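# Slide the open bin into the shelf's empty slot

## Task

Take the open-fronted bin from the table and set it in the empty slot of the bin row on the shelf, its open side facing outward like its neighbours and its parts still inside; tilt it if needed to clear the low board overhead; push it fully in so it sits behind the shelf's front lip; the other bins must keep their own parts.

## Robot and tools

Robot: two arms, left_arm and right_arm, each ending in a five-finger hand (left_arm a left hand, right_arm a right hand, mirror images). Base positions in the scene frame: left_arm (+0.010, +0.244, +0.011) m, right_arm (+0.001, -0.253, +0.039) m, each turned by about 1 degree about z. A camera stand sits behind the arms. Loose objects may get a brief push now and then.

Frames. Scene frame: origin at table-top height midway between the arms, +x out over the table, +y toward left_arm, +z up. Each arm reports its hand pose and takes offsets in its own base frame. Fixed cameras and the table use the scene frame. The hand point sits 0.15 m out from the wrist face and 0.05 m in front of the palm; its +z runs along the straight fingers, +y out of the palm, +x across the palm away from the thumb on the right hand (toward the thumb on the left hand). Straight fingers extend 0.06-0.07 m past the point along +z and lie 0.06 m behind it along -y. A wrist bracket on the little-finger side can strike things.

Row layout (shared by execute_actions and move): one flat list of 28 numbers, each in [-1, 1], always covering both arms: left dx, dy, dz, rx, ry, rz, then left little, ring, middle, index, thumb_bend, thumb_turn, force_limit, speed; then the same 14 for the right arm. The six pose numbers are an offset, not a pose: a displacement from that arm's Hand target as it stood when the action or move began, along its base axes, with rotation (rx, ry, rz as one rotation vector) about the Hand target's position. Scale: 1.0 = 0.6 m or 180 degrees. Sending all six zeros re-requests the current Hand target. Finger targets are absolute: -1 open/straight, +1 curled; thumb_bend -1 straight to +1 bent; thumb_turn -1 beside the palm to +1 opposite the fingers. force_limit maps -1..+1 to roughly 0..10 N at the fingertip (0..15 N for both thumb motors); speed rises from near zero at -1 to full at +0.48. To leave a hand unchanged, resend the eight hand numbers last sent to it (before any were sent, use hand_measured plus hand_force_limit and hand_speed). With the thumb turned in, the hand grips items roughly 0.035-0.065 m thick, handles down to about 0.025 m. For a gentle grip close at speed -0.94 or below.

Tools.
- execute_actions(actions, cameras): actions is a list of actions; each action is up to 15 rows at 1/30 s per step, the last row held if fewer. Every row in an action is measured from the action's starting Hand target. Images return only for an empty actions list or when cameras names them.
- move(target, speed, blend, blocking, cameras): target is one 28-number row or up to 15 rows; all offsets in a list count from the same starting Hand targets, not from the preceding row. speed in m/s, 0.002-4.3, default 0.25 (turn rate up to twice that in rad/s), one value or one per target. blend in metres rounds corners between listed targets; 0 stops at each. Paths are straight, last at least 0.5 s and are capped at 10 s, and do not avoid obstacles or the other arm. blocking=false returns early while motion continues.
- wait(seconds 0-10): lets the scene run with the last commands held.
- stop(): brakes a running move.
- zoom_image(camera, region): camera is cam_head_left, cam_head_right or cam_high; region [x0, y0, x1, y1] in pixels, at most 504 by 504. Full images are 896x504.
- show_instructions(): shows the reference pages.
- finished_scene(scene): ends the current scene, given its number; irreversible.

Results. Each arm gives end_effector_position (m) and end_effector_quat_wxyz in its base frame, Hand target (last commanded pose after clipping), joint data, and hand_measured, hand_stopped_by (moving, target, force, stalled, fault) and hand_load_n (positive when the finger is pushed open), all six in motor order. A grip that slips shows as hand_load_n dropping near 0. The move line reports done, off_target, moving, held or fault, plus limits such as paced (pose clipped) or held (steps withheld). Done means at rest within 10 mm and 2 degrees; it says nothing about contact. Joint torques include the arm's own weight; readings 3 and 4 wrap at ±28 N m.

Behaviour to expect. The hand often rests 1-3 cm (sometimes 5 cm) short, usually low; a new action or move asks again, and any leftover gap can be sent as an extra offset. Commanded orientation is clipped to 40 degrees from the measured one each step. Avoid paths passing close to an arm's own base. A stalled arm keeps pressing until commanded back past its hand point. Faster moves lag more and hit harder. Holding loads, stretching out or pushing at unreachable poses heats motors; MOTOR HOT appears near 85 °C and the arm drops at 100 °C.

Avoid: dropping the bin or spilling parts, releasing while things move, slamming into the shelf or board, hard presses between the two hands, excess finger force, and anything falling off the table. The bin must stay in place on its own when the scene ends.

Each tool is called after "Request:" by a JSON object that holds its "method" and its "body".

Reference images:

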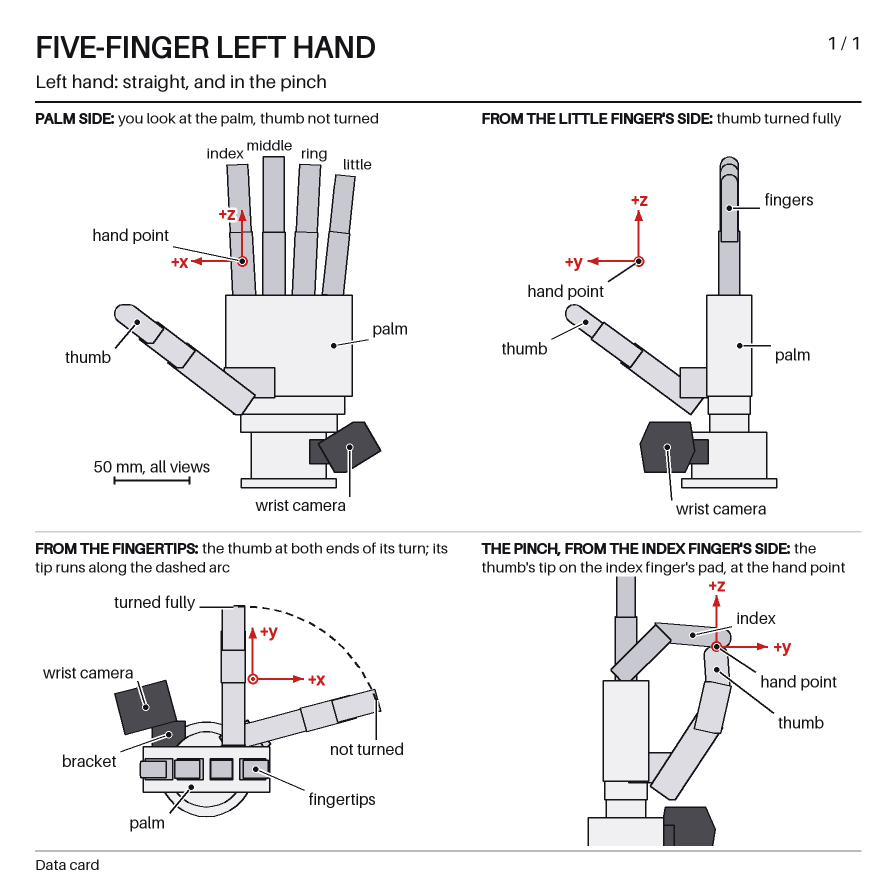

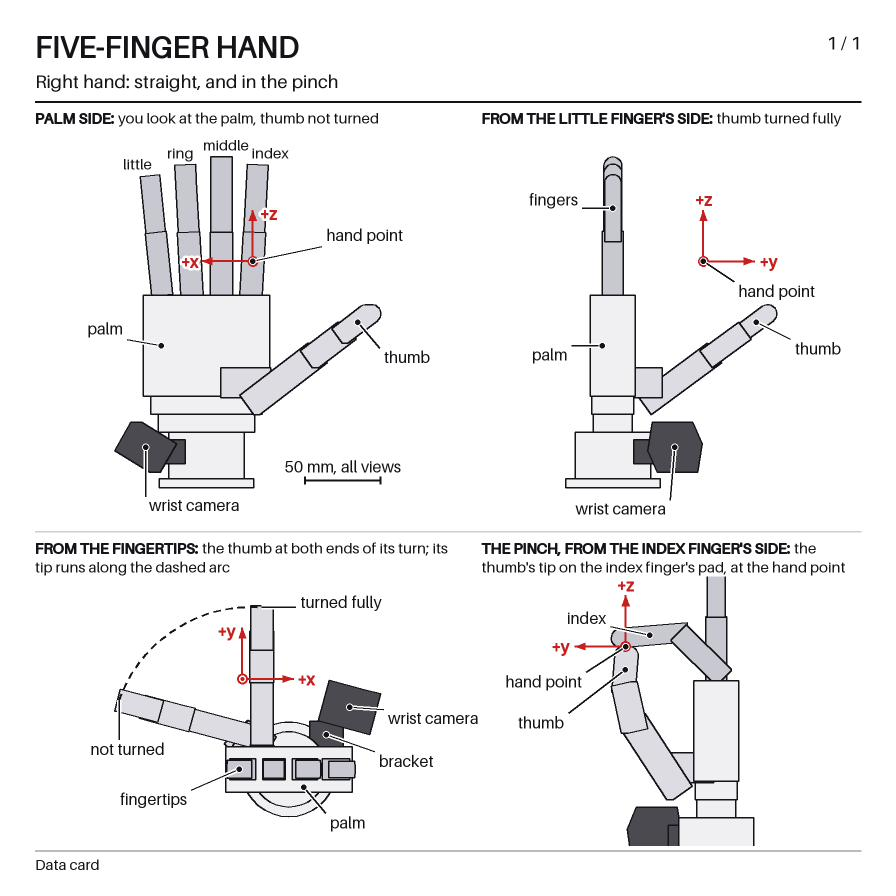

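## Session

Request:
{"method": "execute_actions", "body": {"actions": []}}

Scene clock: 0.00 s.
left_arm: end_effector_position=(+0.0984, +0.5039, +0.1566) hand_measured=(-1.000, -1.000, -1.000, -1.000, -1.000, -1.000) hand_load_n=(+0.0, +0.0, +0.0, +0.0, +0.0, +0.5) hand_stopped_by=(target, target, target, target, target, target) hand_force_limit=0.00 hand_speed=-0.80 end_effector_quat_wxyz=(-0.001, +0.952, +0.226, +0.205) | right_arm: end_effector_position=(+0.2889, +0.2218, +0.2547) hand_measured=(-1.000, -1.000, -1.000, -1.000, -1.000, -1.000) hand_load_n=(+0.0, +0.0, +0.0, +0.0, +0.0, +0.0) hand_stopped_by=(target, target, target, target, target, target) hand_force_limit=0.00 hand_speed=-0.80 end_effector_quat_wxyz=(+0.023, -0.647, +0.762, +0.013)
Joint positions: left_arm=[1.625 1.741 1.472 -1.221 0.405 -0.429] | right_arm=[0.47 1.327 1.345 -1.551 -0.036 0.634]
Joint velocities: within noise
Joint torques (N m): no reading
Motor temperatures (°C): left_arm=[29 29 34 26 29 29] | right_arm=[30 30 33 30 27 28]
Heat: left arm: hottest elbow 34 °C; right arm: hottest elbow 33 °C.
Hand target: left_arm +0.0980, +0.5106, +0.1587; -0.006, +0.952, +0.225, +0.206 | right_arm +0.2946, +0.2247, +0.2639; +0.035, -0.647, +0.762, +0.010

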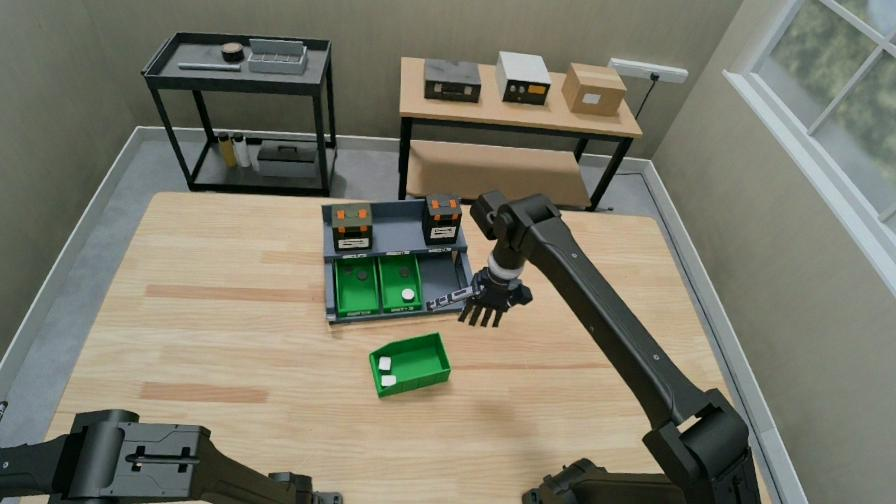

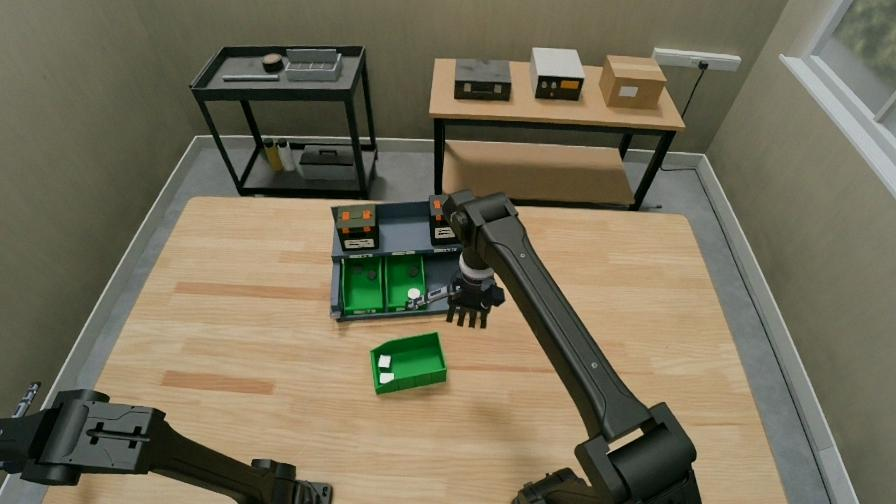

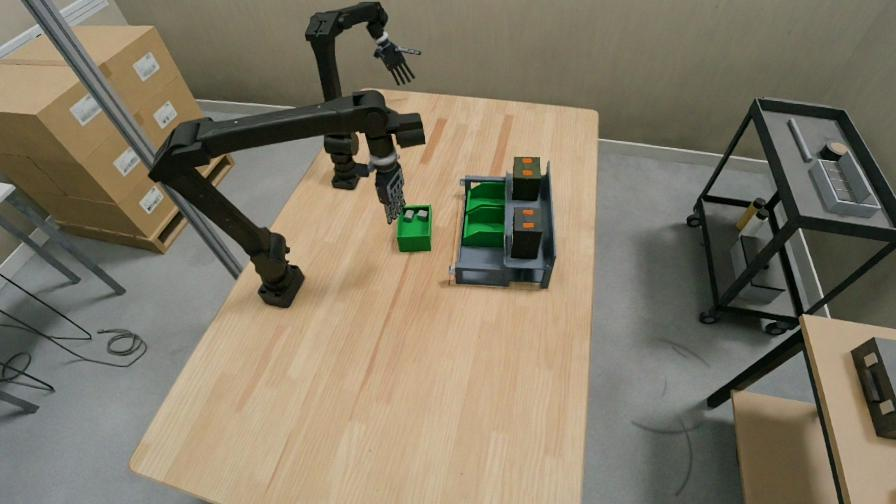

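Request:
{"method": "zoom_image", "body": {"camera": "cam_head_left", "region": [350, 310, 470, 410]}}

Request:
{"method": "zoom_image", "body": {"camera": "cam_head_left", "region": [315, 190, 495, 330]}}

Request:
{"method": "zoom_image", "body": {"camera": "cam_high", "region": [370, 150, 570, 300]}}

Request:
{"method": "zoom_image", "body": {"camera": "cam_head_right", "region": [350, 310, 470, 410]}}

Scaled by 4.200 from the camera's 896x504 image, which has a finer 1280x720 frame.

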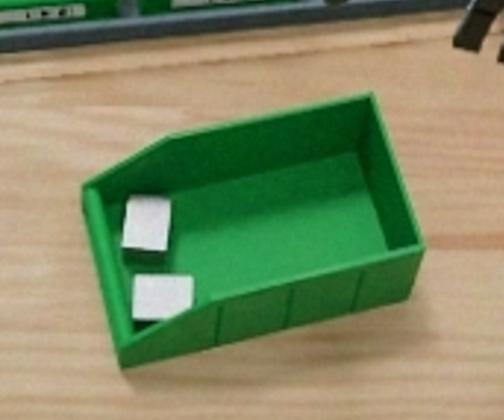

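Scaled by 2.800 from the camera's 896x504 image, which has a finer 1280x720 frame.

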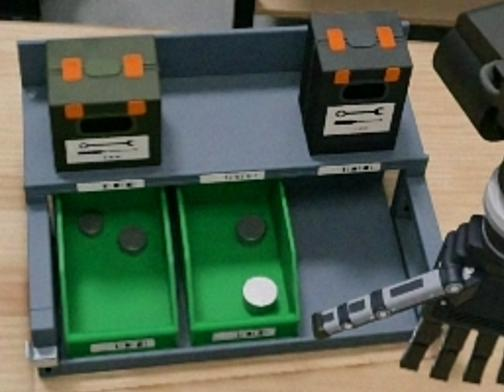

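Scaled by 2.520 from the camera's 896x504 image, which has a finer 1280x720 frame.

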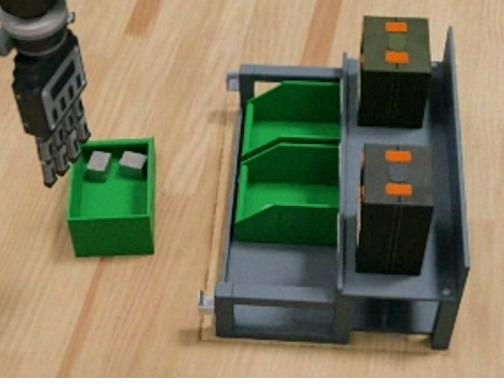

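Scaled by 4.200 from the camera's 896x504 image, which has a finer 1280x720 frame.

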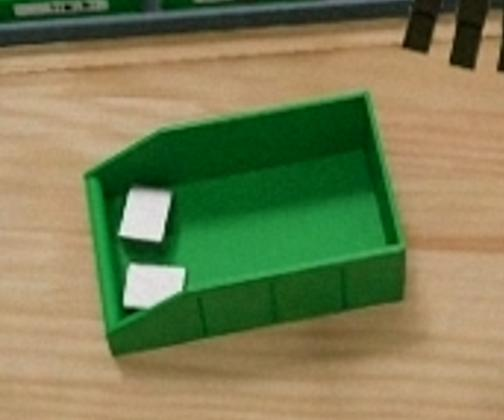

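Request:
{"method": "move", "body": {"target": [[0,0,0,0,0,0,-1,-1,-1,-1,-1,-1,0,-0.8,-0.05,0.1,0,0.0017,-0.354,0.1141,0.95,-0.1,-0.1,-0.1,-0.25,1,0.1,0.3],[0,0,0,0,0,0,-1,-1,-1,-1,-1,-1,0,-0.8,-0.0067,0.1605,-0.28,0.0017,-0.354,0.1141,0.95,-0.1,-0.1,-0.1,-0.25,1,0.1,0.3]], "speed": 0.4, "cameras": ["all"]}}

Request:
{"method": "zoom_image", "body": {"camera": "cam_head_left", "region": [350, 310, 470, 410]}}

Request:
{"method": "zoom_image", "body": {"camera": "cam_head_right", "region": [350, 310, 470, 410]}}

Request:
{"method": "zoom_image", "body": {"camera": "cam_head_left", "region": [315, 190, 495, 330]}}

Scene clock: 54.80 s.
left_arm: end_effector_position=(+0.0984, +0.5039, +0.1566) hand_measured=(-1.000, -1.000, -1.000, -1.000, -1.000, -1.000) hand_load_n=(+0.0, +0.0, +0.0, +0.0, +0.0, +0.0) hand_stopped_by=(target, target, target, target, target, target) hand_force_limit=0.00 hand_speed=-0.80 end_effector_quat_wxyz=(-0.001, +0.952, +0.226, +0.205) | right_arm: end_effector_position=(+0.2868, +0.3173, +0.0939) hand_measured=(+0.950, -0.100, -0.100, -0.100, -0.250, +1.000) hand_load_n=(+0.0, +0.0, +0.0, +0.0, +0.0, +0.0) hand_stopped_by=(target, target, target, target, target, target) hand_force_limit=0.10 hand_speed=0.30 end_effector_quat_wxyz=(-0.425, +0.675, -0.509, +0.323)
Joint positions: left_arm=[1.625 1.741 1.472 -1.221 0.405 -0.429] | right_arm=[1.023 1.133 0.486 0.072 0.66 0.375]
Joint torques (N m): left_arm=[1.03 -11.28 9.94 -0.01 0.46 -0.05] | right_arm=[-0.56 -3.19 8.17 2.18 0.16 -0.04]
Motor temperatures (°C): left_arm=[29 30 42 26 29 29] | right_arm=[30 30 39 30 27 28]
Heat: left arm: hottest elbow 42 °C; right arm: hottest elbow 39 °C.
Hand target: left_arm +0.0980, +0.5106, +0.1587; -0.006, +0.952, +0.225, +0.206 | right_arm +0.2906, +0.3210, +0.0961; -0.430, +0.674, -0.507, +0.323
Off the commanded pose: left_arm 0.007 m, 1 deg | right_arm 0.006 m, 1 deg.
move: done

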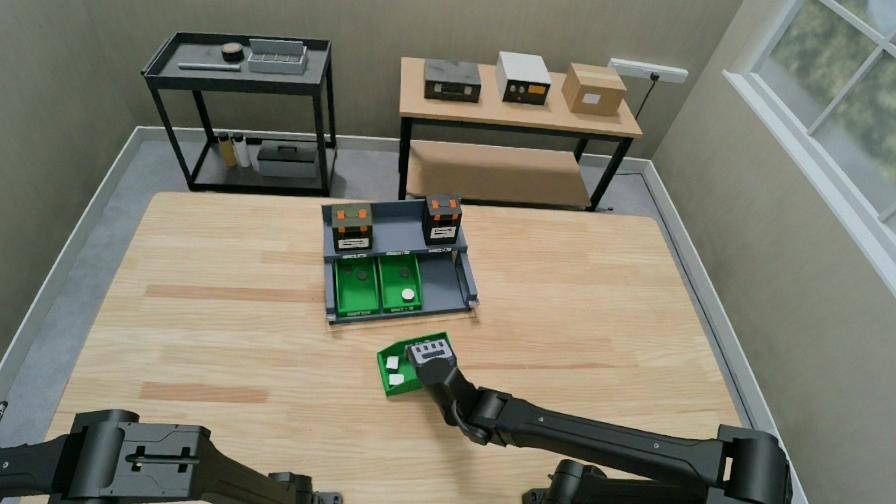

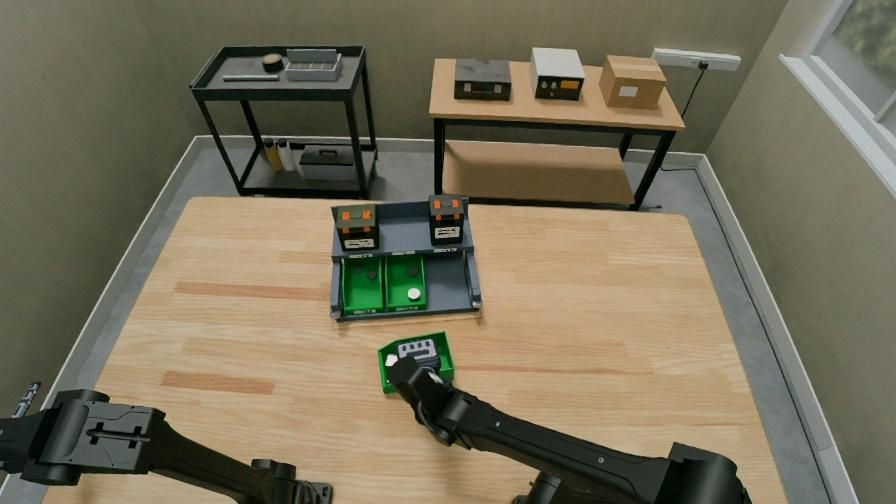

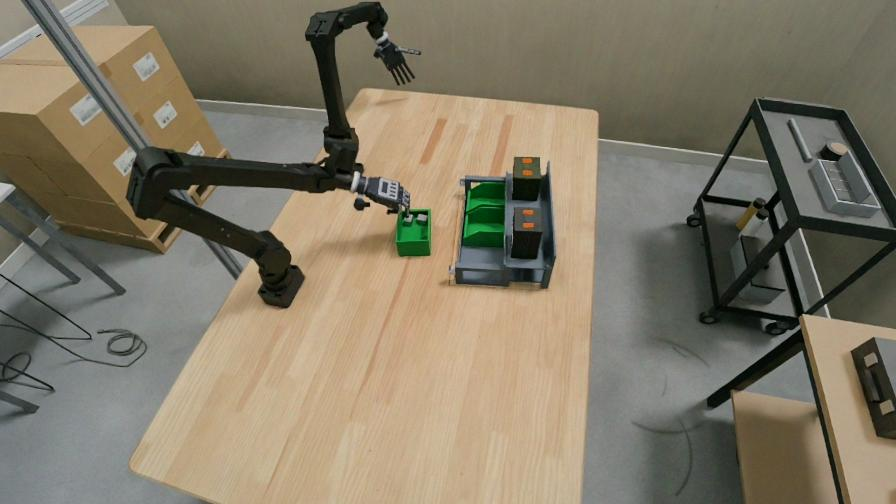

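Scaled by 4.200 from the camera's 896x504 image, which has a finer 1280x720 frame.

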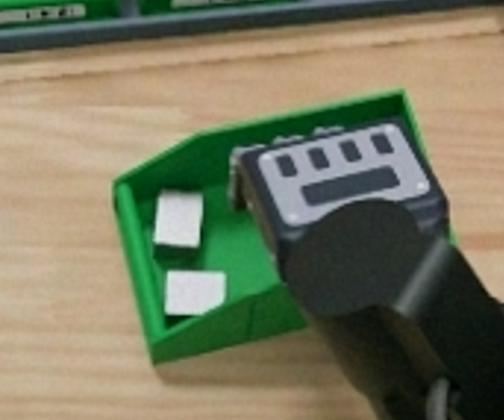

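Scaled by 4.200 from the camera's 896x504 image, which has a finer 1280x720 frame.

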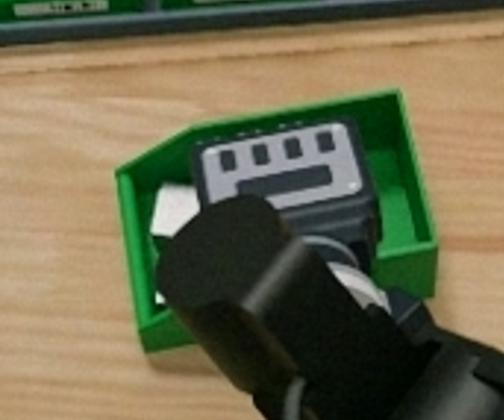

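Scaled by 2.800 from the camera's 896x504 image, which has a finer 1280x720 frame.

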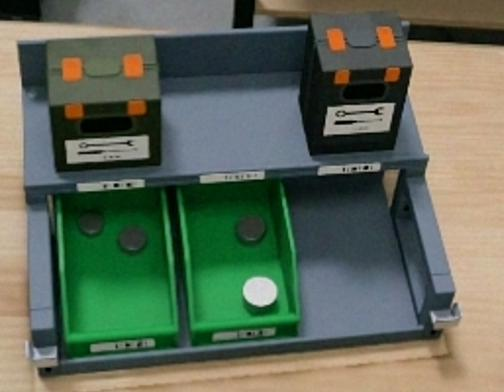

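Request:
{"method": "move", "body": {"target": [0,0,0,0,0,0,-1,-1,-1,-1,-1,-1,0,-0.8,0.012,-0.0267,-0.08,0,0,0,0.95,-0.1,-0.1,-0.1,-0.25,1,0.1,0.3], "speed": 0.15, "cameras": ["all"]}}

Request:
{"method": "zoom_image", "body": {"camera": "cam_head_left", "region": [350, 310, 470, 410]}}

Request:
{"method": "zoom_image", "body": {"camera": "cam_head_right", "region": [350, 310, 470, 410]}}

Request:
{"method": "zoom_image", "body": {"camera": "cam_high", "region": [360, 170, 460, 270]}}

Scene clock: 66.37 s.
left_arm: end_effector_position=(+0.0984, +0.5039, +0.1566) hand_measured=(-1.000, -1.000, -1.000, -1.000, -1.000, -1.000) hand_load_n=(+0.0, +0.0, +0.0, +0.0, +0.0, +0.0) hand_stopped_by=(target, target, target, target, target, target) hand_force_limit=0.00 hand_speed=-0.80 end_effector_quat_wxyz=(-0.001, +0.952, +0.226, +0.205) | right_arm: end_effector_position=(+0.2941, +0.3100, +0.0556) hand_measured=(+0.950, -0.100, -0.100, -0.100, -0.250, +1.000) hand_load_n=(+0.0, +0.0, +0.0, +0.0, -0.5, -0.5) hand_stopped_by=(target, target, target, target, target, target) hand_force_limit=0.10 hand_speed=0.30 end_effector_quat_wxyz=(-0.437, +0.672, -0.506, +0.320)
Joint positions: left_arm=[1.625 1.741 1.472 -1.221 0.405 -0.429] | right_arm=[0.983 1.24 0.406 0.302 0.618 0.342]
Joint torques (N m): left_arm=[1.03 -11.28 9.94 -0.01 0.46 -0.05] | right_arm=[-1.38 -2.84 6.46 2.15 0.08 -0.06]
Heat: left arm: hottest elbow 42 °C; right arm: hottest elbow 39 °C.
Hand target: left_arm +0.0980, +0.5106, +0.1587; -0.006, +0.952, +0.225, +0.206 | right_arm +0.2978, +0.3048, +0.0479; -0.429, +0.674, -0.507, +0.323
Off the commanded pose: left_arm 0.007 m, 1 deg | right_arm 0.010 m, 1 deg.
move: done

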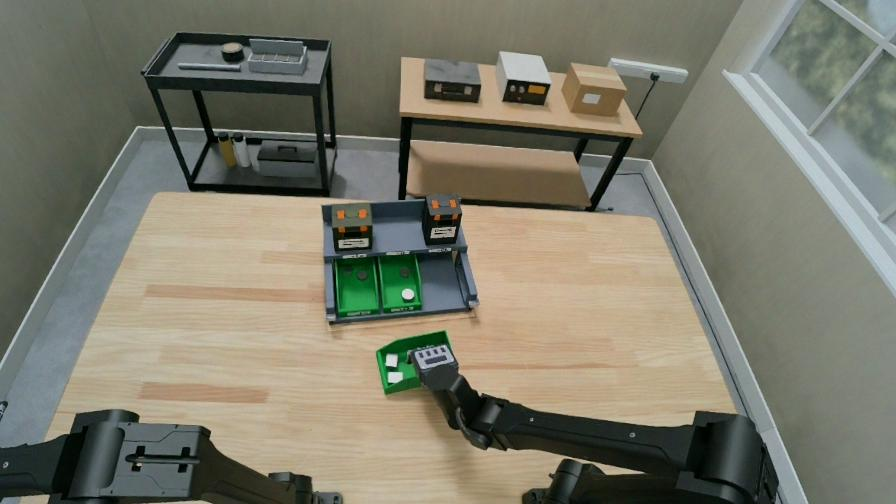

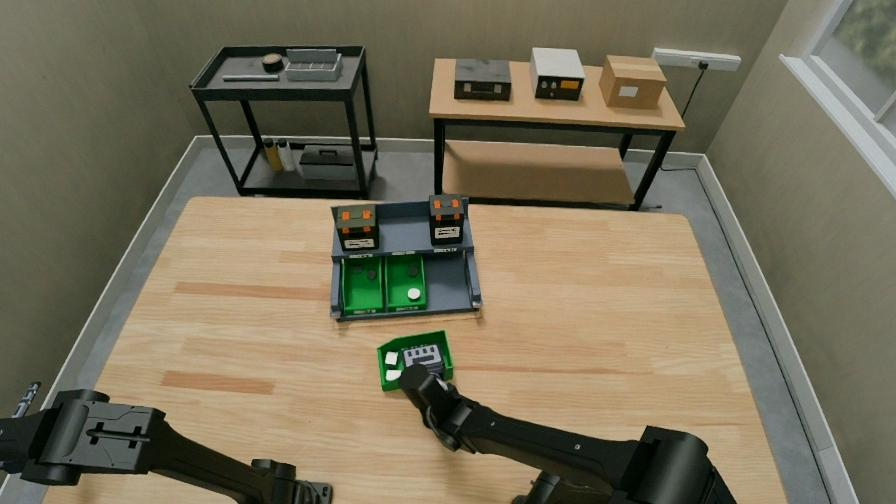

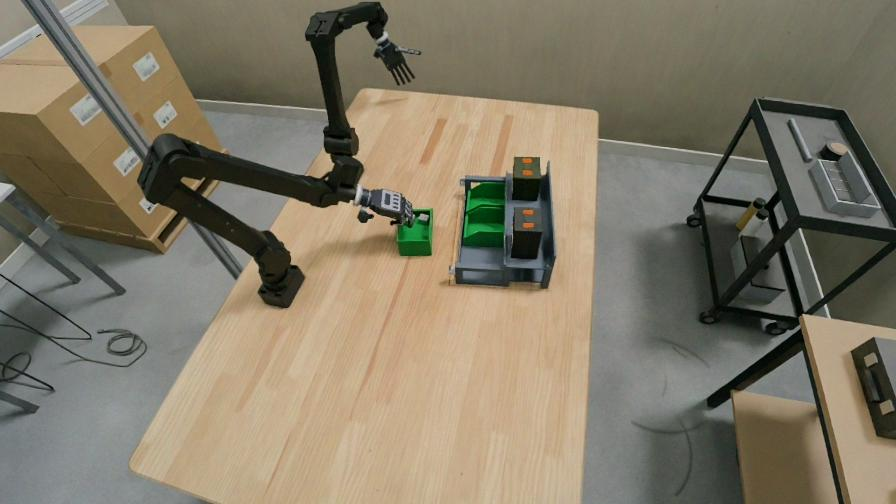

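Scaled by 4.200 from the camera's 896x504 image, which has a finer 1280x720 frame.

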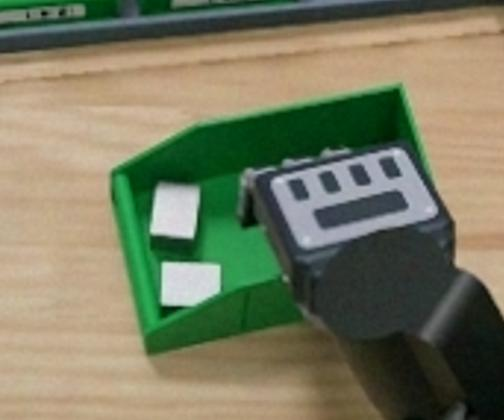

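Scaled by 4.200 from the camera's 896x504 image, which has a finer 1280x720 frame.

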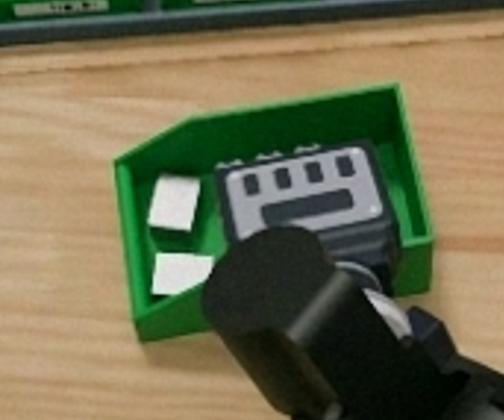

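Scaled by 5.040 from the camera's 896x504 image, which has a finer 1280x720 frame.

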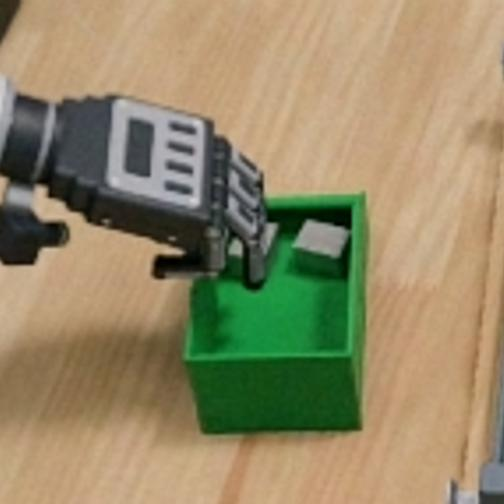

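Request:
{"method": "move", "body": {"target": [0,0,0,0,0,0,-1,-1,-1,-1,-1,-1,0,-0.8,0.003,-0.005,-0.045,0,0,0,0.95,-0.1,-0.1,-0.1,-0.25,1,0.1,0.3], "speed": 0.1, "cameras": ["all"]}}

Request:
{"method": "zoom_image", "body": {"camera": "cam_head_left", "region": [350, 310, 470, 410]}}

Request:
{"method": "zoom_image", "body": {"camera": "cam_high", "region": [360, 170, 460, 270]}}

Scene clock: 76.37 s.
left_arm: end_effector_position=(+0.0984, +0.5039, +0.1566) hand_measured=(-1.000, -1.000, -1.000, -1.000, -1.000, -1.000) hand_load_n=(-0.5, +0.0, +0.0, +0.0, +0.0, +0.0) hand_stopped_by=(target, target, target, target, target, target) hand_force_limit=0.00 hand_speed=-0.80 end_effector_quat_wxyz=(-0.001, +0.952, +0.226, +0.205) | right_arm: end_effector_position=(+0.3041, +0.3187, +0.0546) hand_measured=(+0.950, -0.100, -0.100, -0.100, -0.248, +1.000) hand_load_n=(+0.0, +0.0, +0.0, +0.0, -5.0, -2.5) hand_stopped_by=(target, target, target, target, target, target) hand_force_limit=0.10 hand_speed=0.30 end_effector_quat_wxyz=(-0.466, +0.650, -0.508, +0.319)
Joint positions: left_arm=[1.625 1.741 1.472 -1.221 0.405 -0.429] | right_arm=[0.974 1.302 0.392 0.451 0.616 0.341]
Joint torques (N m): left_arm=[1.03 -11.34 9.94 -0.01 0.46 -0.05] | right_arm=[-1.44 -0.97 4.64 1.22 -0.2 -0.1]
Heat: left arm: hottest elbow 43 °C; right arm: hottest elbow 39 °C.
Hand target: left_arm +0.0980, +0.5106, +0.1587; -0.006, +0.952, +0.225, +0.206 | right_arm +0.2995, +0.3019, +0.0209; -0.429, +0.674, -0.507, +0.323
Off the commanded pose: left_arm 0.007 m, 1 deg | right_arm 0.038 m, 5 deg.
move: off_target (right_arm)

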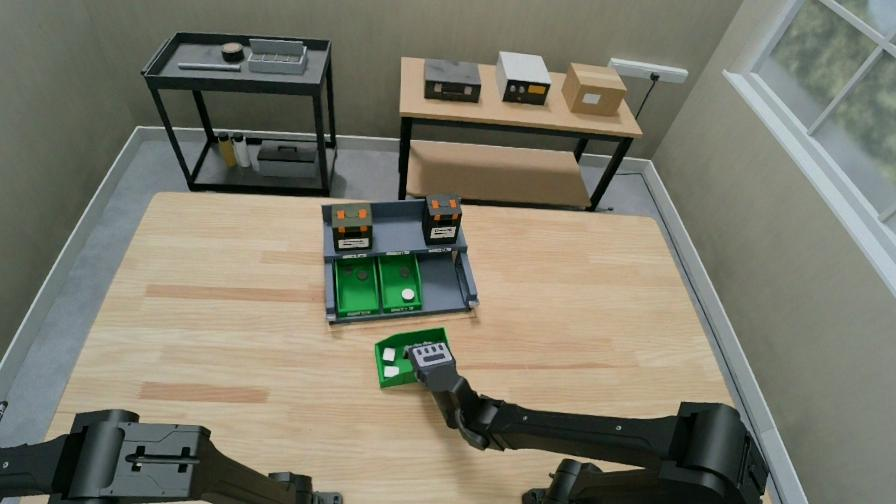

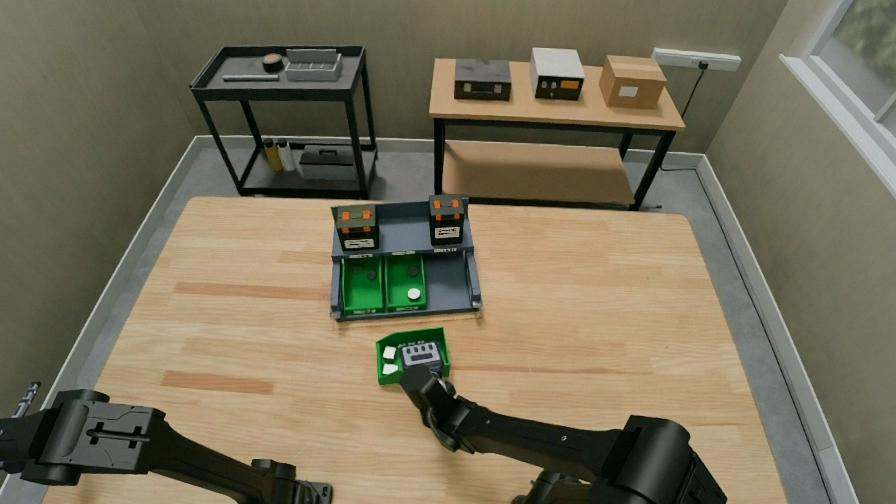

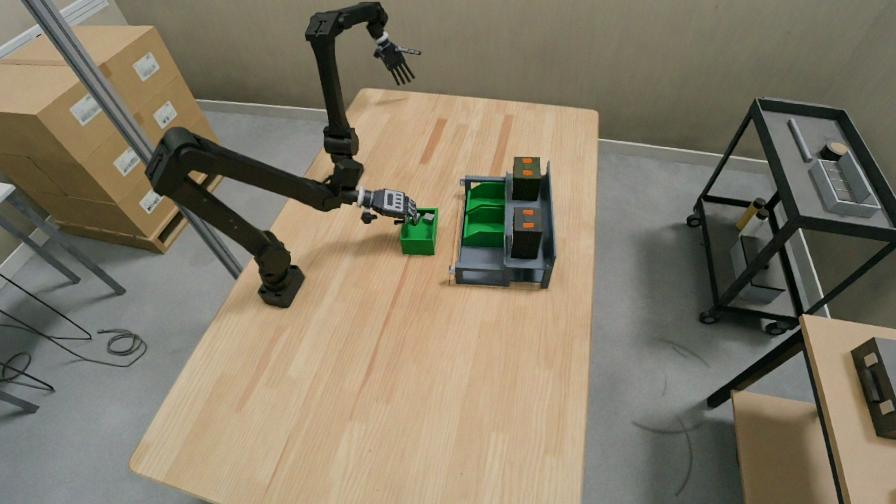

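Scaled by 4.200 from the camera's 896x504 image, which has a finer 1280x720 frame.

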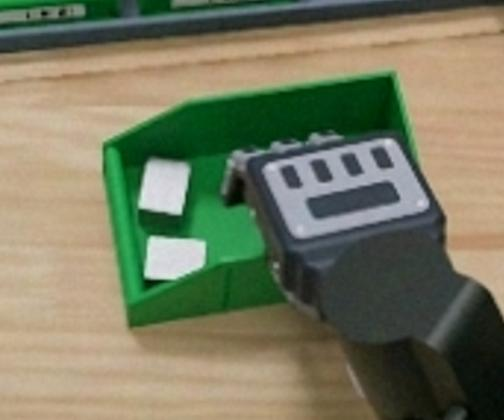

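Scaled by 5.040 from the camera's 896x504 image, which has a finer 1280x720 frame.

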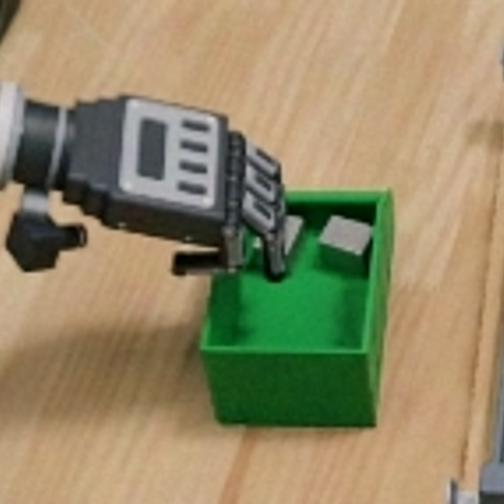

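Request:
{"method": "move", "body": {"target": [[0,0,0,0,0,0,-1,-1,-1,-1,-1,-1,0,-0.8,-0.005,0.01,0.08,0,0,0,0.95,-0.1,-0.1,-0.1,-0.25,1,0.1,0.3],[0,0,0,0,0,0,-1,-1,-1,-1,-1,-1,0,-0.8,-0.04,0.01,0.07,0,0,0,0.95,-0.1,-0.1,-0.1,-0.25,1,0.1,0.3]], "speed": 0.1, "cameras": ["all"]}}

Request:
{"method": "zoom_image", "body": {"camera": "cam_head_left", "region": [350, 310, 470, 410]}}

Request:
{"method": "zoom_image", "body": {"camera": "cam_high", "region": [360, 170, 460, 270]}}

Scene clock: 86.47 s.
left_arm: end_effector_position=(+0.0984, +0.5039, +0.1566) hand_measured=(-1.000, -1.000, -1.000, -1.000, -1.000, -1.000) hand_load_n=(+0.0, +0.0, +0.5, +0.0, +0.0, +0.0) hand_stopped_by=(target, target, target, target, target, target) hand_force_limit=0.00 hand_speed=-0.80 end_effector_quat_wxyz=(-0.001, +0.952, +0.226, +0.205) | right_arm: end_effector_position=(+0.2775, +0.2991, +0.0543) hand_measured=(+0.950, -0.100, -0.100, -0.100, -0.250, +1.000) hand_load_n=(+0.0, +0.0, +0.0, +1.0, +0.0, +0.0) hand_stopped_by=(target, target, target, target, target, target) hand_force_limit=0.10 hand_speed=0.30 end_effector_quat_wxyz=(-0.419, +0.676, -0.509, +0.328)
Joint positions: left_arm=[1.625 1.741 1.472 -1.221 0.405 -0.429] | right_arm=[1.025 1.186 0.39 0.21 0.674 0.374]
Joint torques (N m): left_arm=[1.03 -11.34 9.95 -0.01 0.46 -0.05] | right_arm=[0.97 -4.89 7.8 1.33 0.3 0.1]
Heat: left arm: hottest elbow 43 °C; right arm: hottest elbow 39 °C.
Hand target: left_arm +0.0980, +0.5106, +0.1587; -0.006, +0.952, +0.225, +0.206 | right_arm +0.2756, +0.3079, +0.0630; -0.429, +0.674, -0.507, +0.323
Off the commanded pose: left_arm 0.007 m, 1 deg | right_arm 0.012 m, 1 deg.
move: off_target (right_arm)

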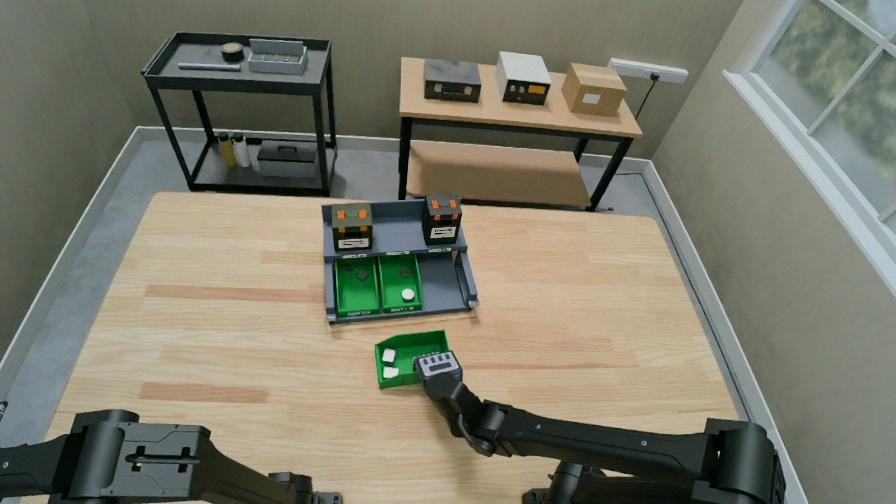

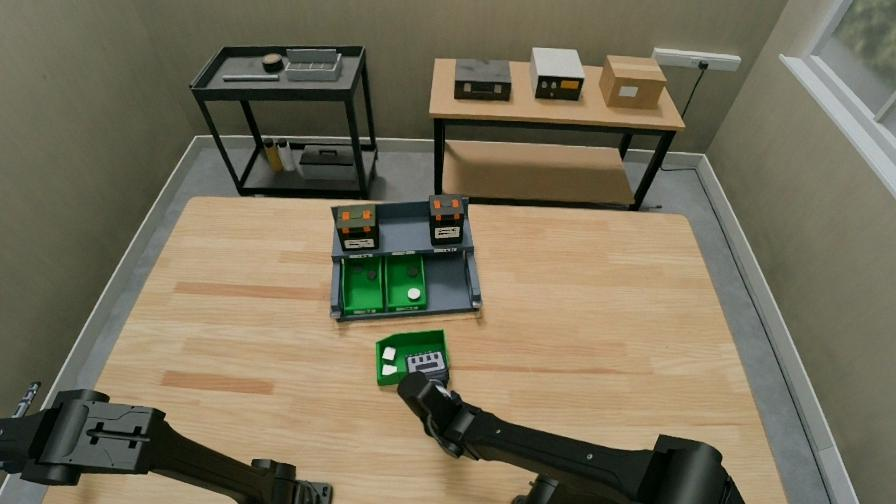

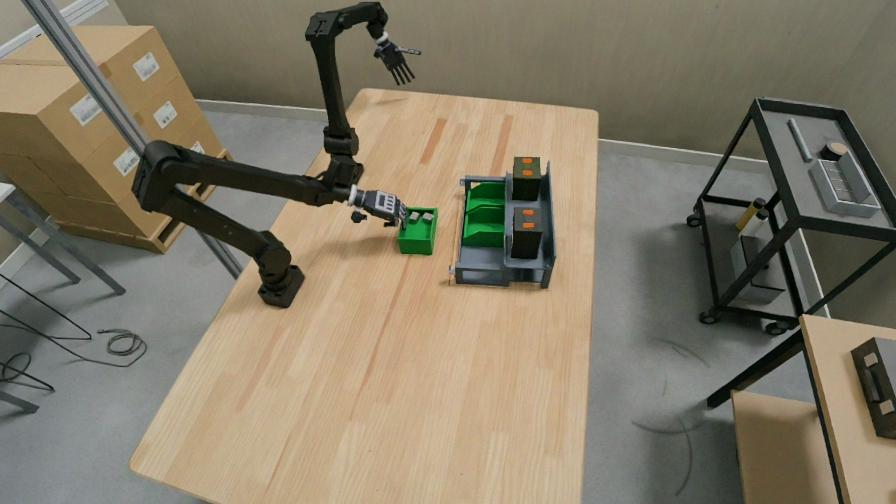

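Scaled by 4.200 from the camera's 896x504 image, which has a finer 1280x720 frame.

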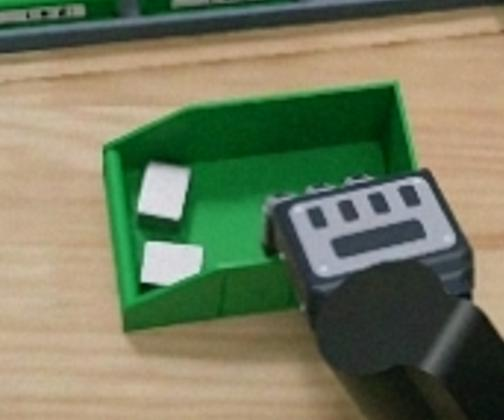

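Scaled by 5.040 from the camera's 896x504 image, which has a finer 1280x720 frame.

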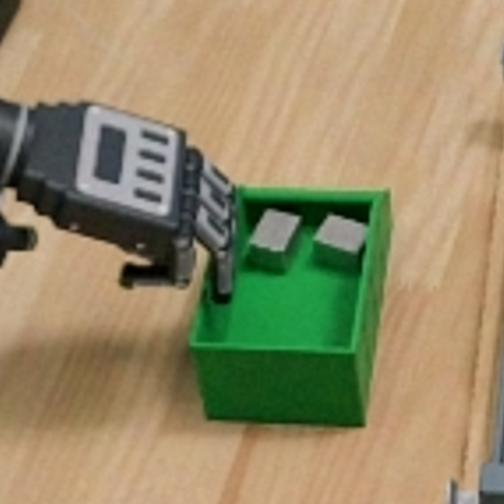

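Request:
{"method": "move", "body": {"target": [[0,0,0,0,0,0,-1,-1,-1,-1,-1,-1,0,-0.8,0,0.018,0.0,0,0,-0.022,0.95,-0.1,-0.1,-0.1,-0.25,1,0.1,0.3],[0,0,0,0,0,0,-1,-1,-1,-1,-1,-1,0,-0.8,0,0.018,-0.05,0,0,-0.022,0.95,-0.1,-0.1,-0.1,-0.25,1,0.1,0.3]], "speed": 0.1, "cameras": ["all"]}}

Request:
{"method": "zoom_image", "body": {"camera": "cam_head_left", "region": [350, 310, 470, 410]}}

Request:
{"method": "zoom_image", "body": {"camera": "cam_high", "region": [360, 170, 460, 270]}}

Scene clock: 98.00 s.
left_arm: end_effector_position=(+0.0984, +0.5039, +0.1566) hand_measured=(-1.000, -1.000, -1.000, -1.000, -1.000, -1.000) hand_load_n=(+0.0, +0.0, +0.0, +0.0, +0.0, +0.0) hand_stopped_by=(target, target, target, target, target, target) hand_force_limit=0.00 hand_speed=-0.80 end_effector_quat_wxyz=(-0.001, +0.952, +0.226, +0.205) | right_arm: end_effector_position=(+0.2773, +0.3119, +0.0330) hand_measured=(+0.950, -0.100, -0.100, -0.100, -0.250, +1.000) hand_load_n=(+0.5, +0.0, +0.0, +0.0, +0.0, +0.0) hand_stopped_by=(target, target, target, target, target, target) hand_force_limit=0.10 hand_speed=0.30 end_effector_quat_wxyz=(-0.412, +0.656, -0.532, +0.343)
Joint positions: left_arm=[1.625 1.741 1.472 -1.221 0.405 -0.429] | right_arm=[1.08 1.313 0.413 0.261 0.775 0.467]
Joint torques (N m): left_arm=[1.03 -11.34 9.94 -0.01 0.46 -0.05] | right_arm=[0.56 -3.9 6.5 2.11 0.26 0.07]
Heat: left arm: hottest elbow 43 °C; right arm: hottest elbow 39 °C.
Hand target: left_arm +0.0980, +0.5106, +0.1587; -0.006, +0.952, +0.225, +0.206 | right_arm +0.2756, +0.3187, +0.0331; -0.418, +0.656, -0.530, +0.338
Off the commanded pose: left_arm 0.007 m, 1 deg | right_arm 0.007 m, 1 deg.
move: done

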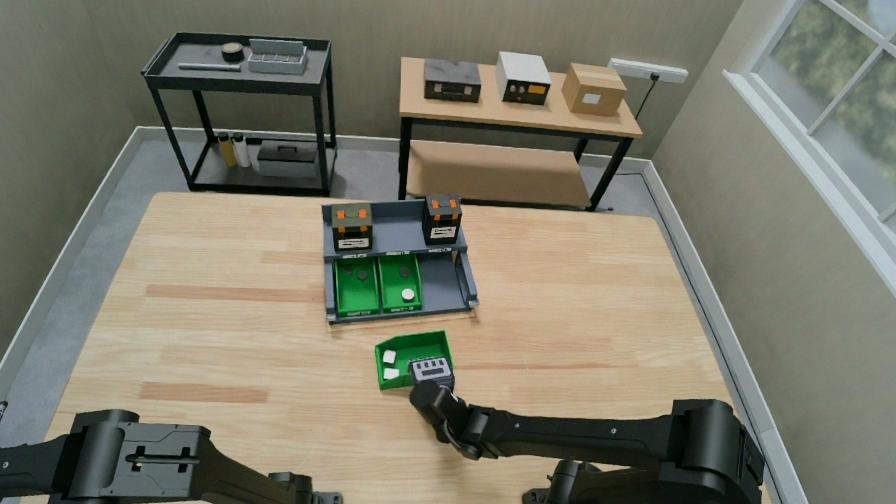

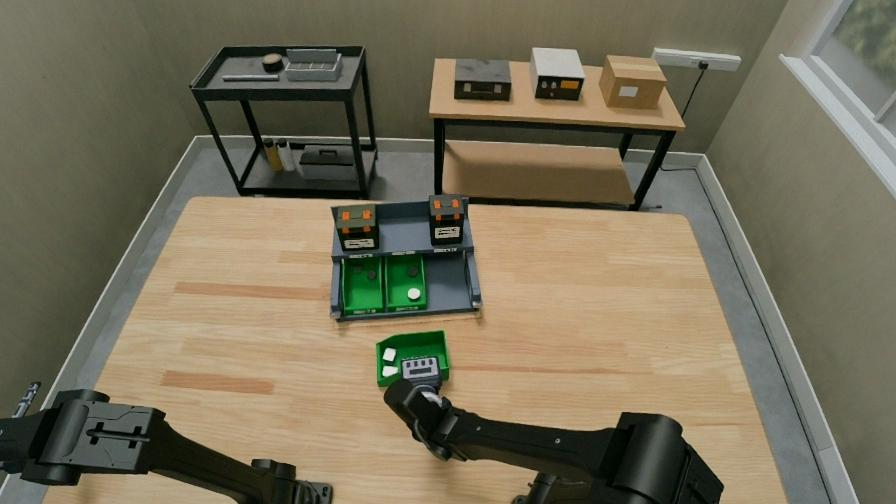

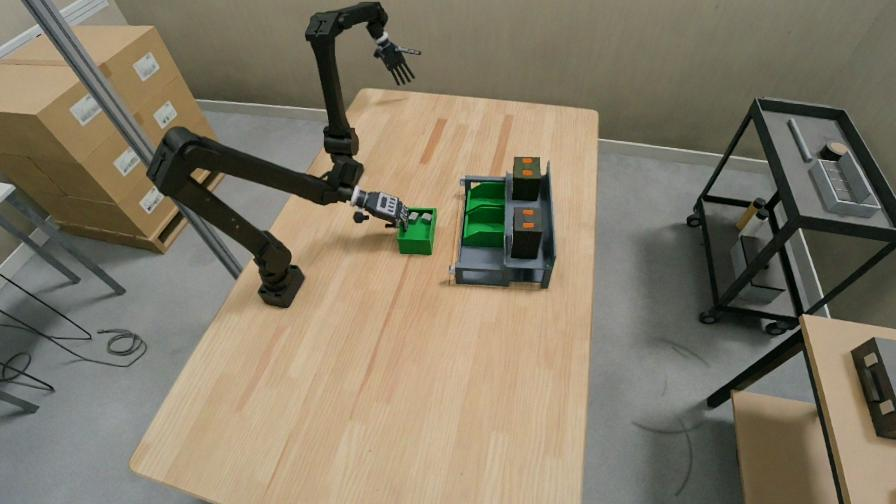

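Scaled by 4.200 from the camera's 896x504 image, which has a finer 1280x720 frame.

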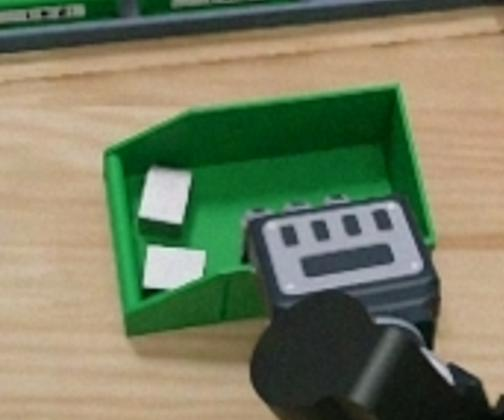

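Scaled by 5.040 from the camera's 896x504 image, which has a finer 1280x720 frame.

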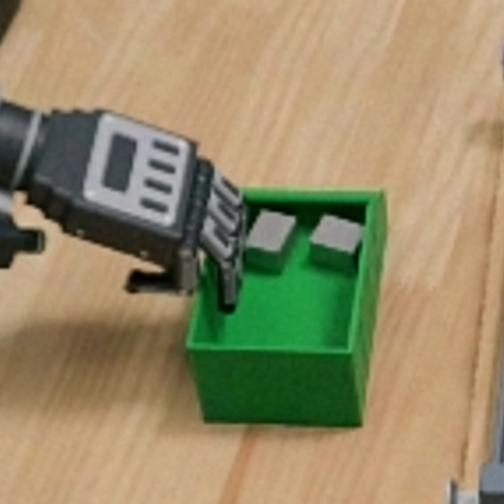

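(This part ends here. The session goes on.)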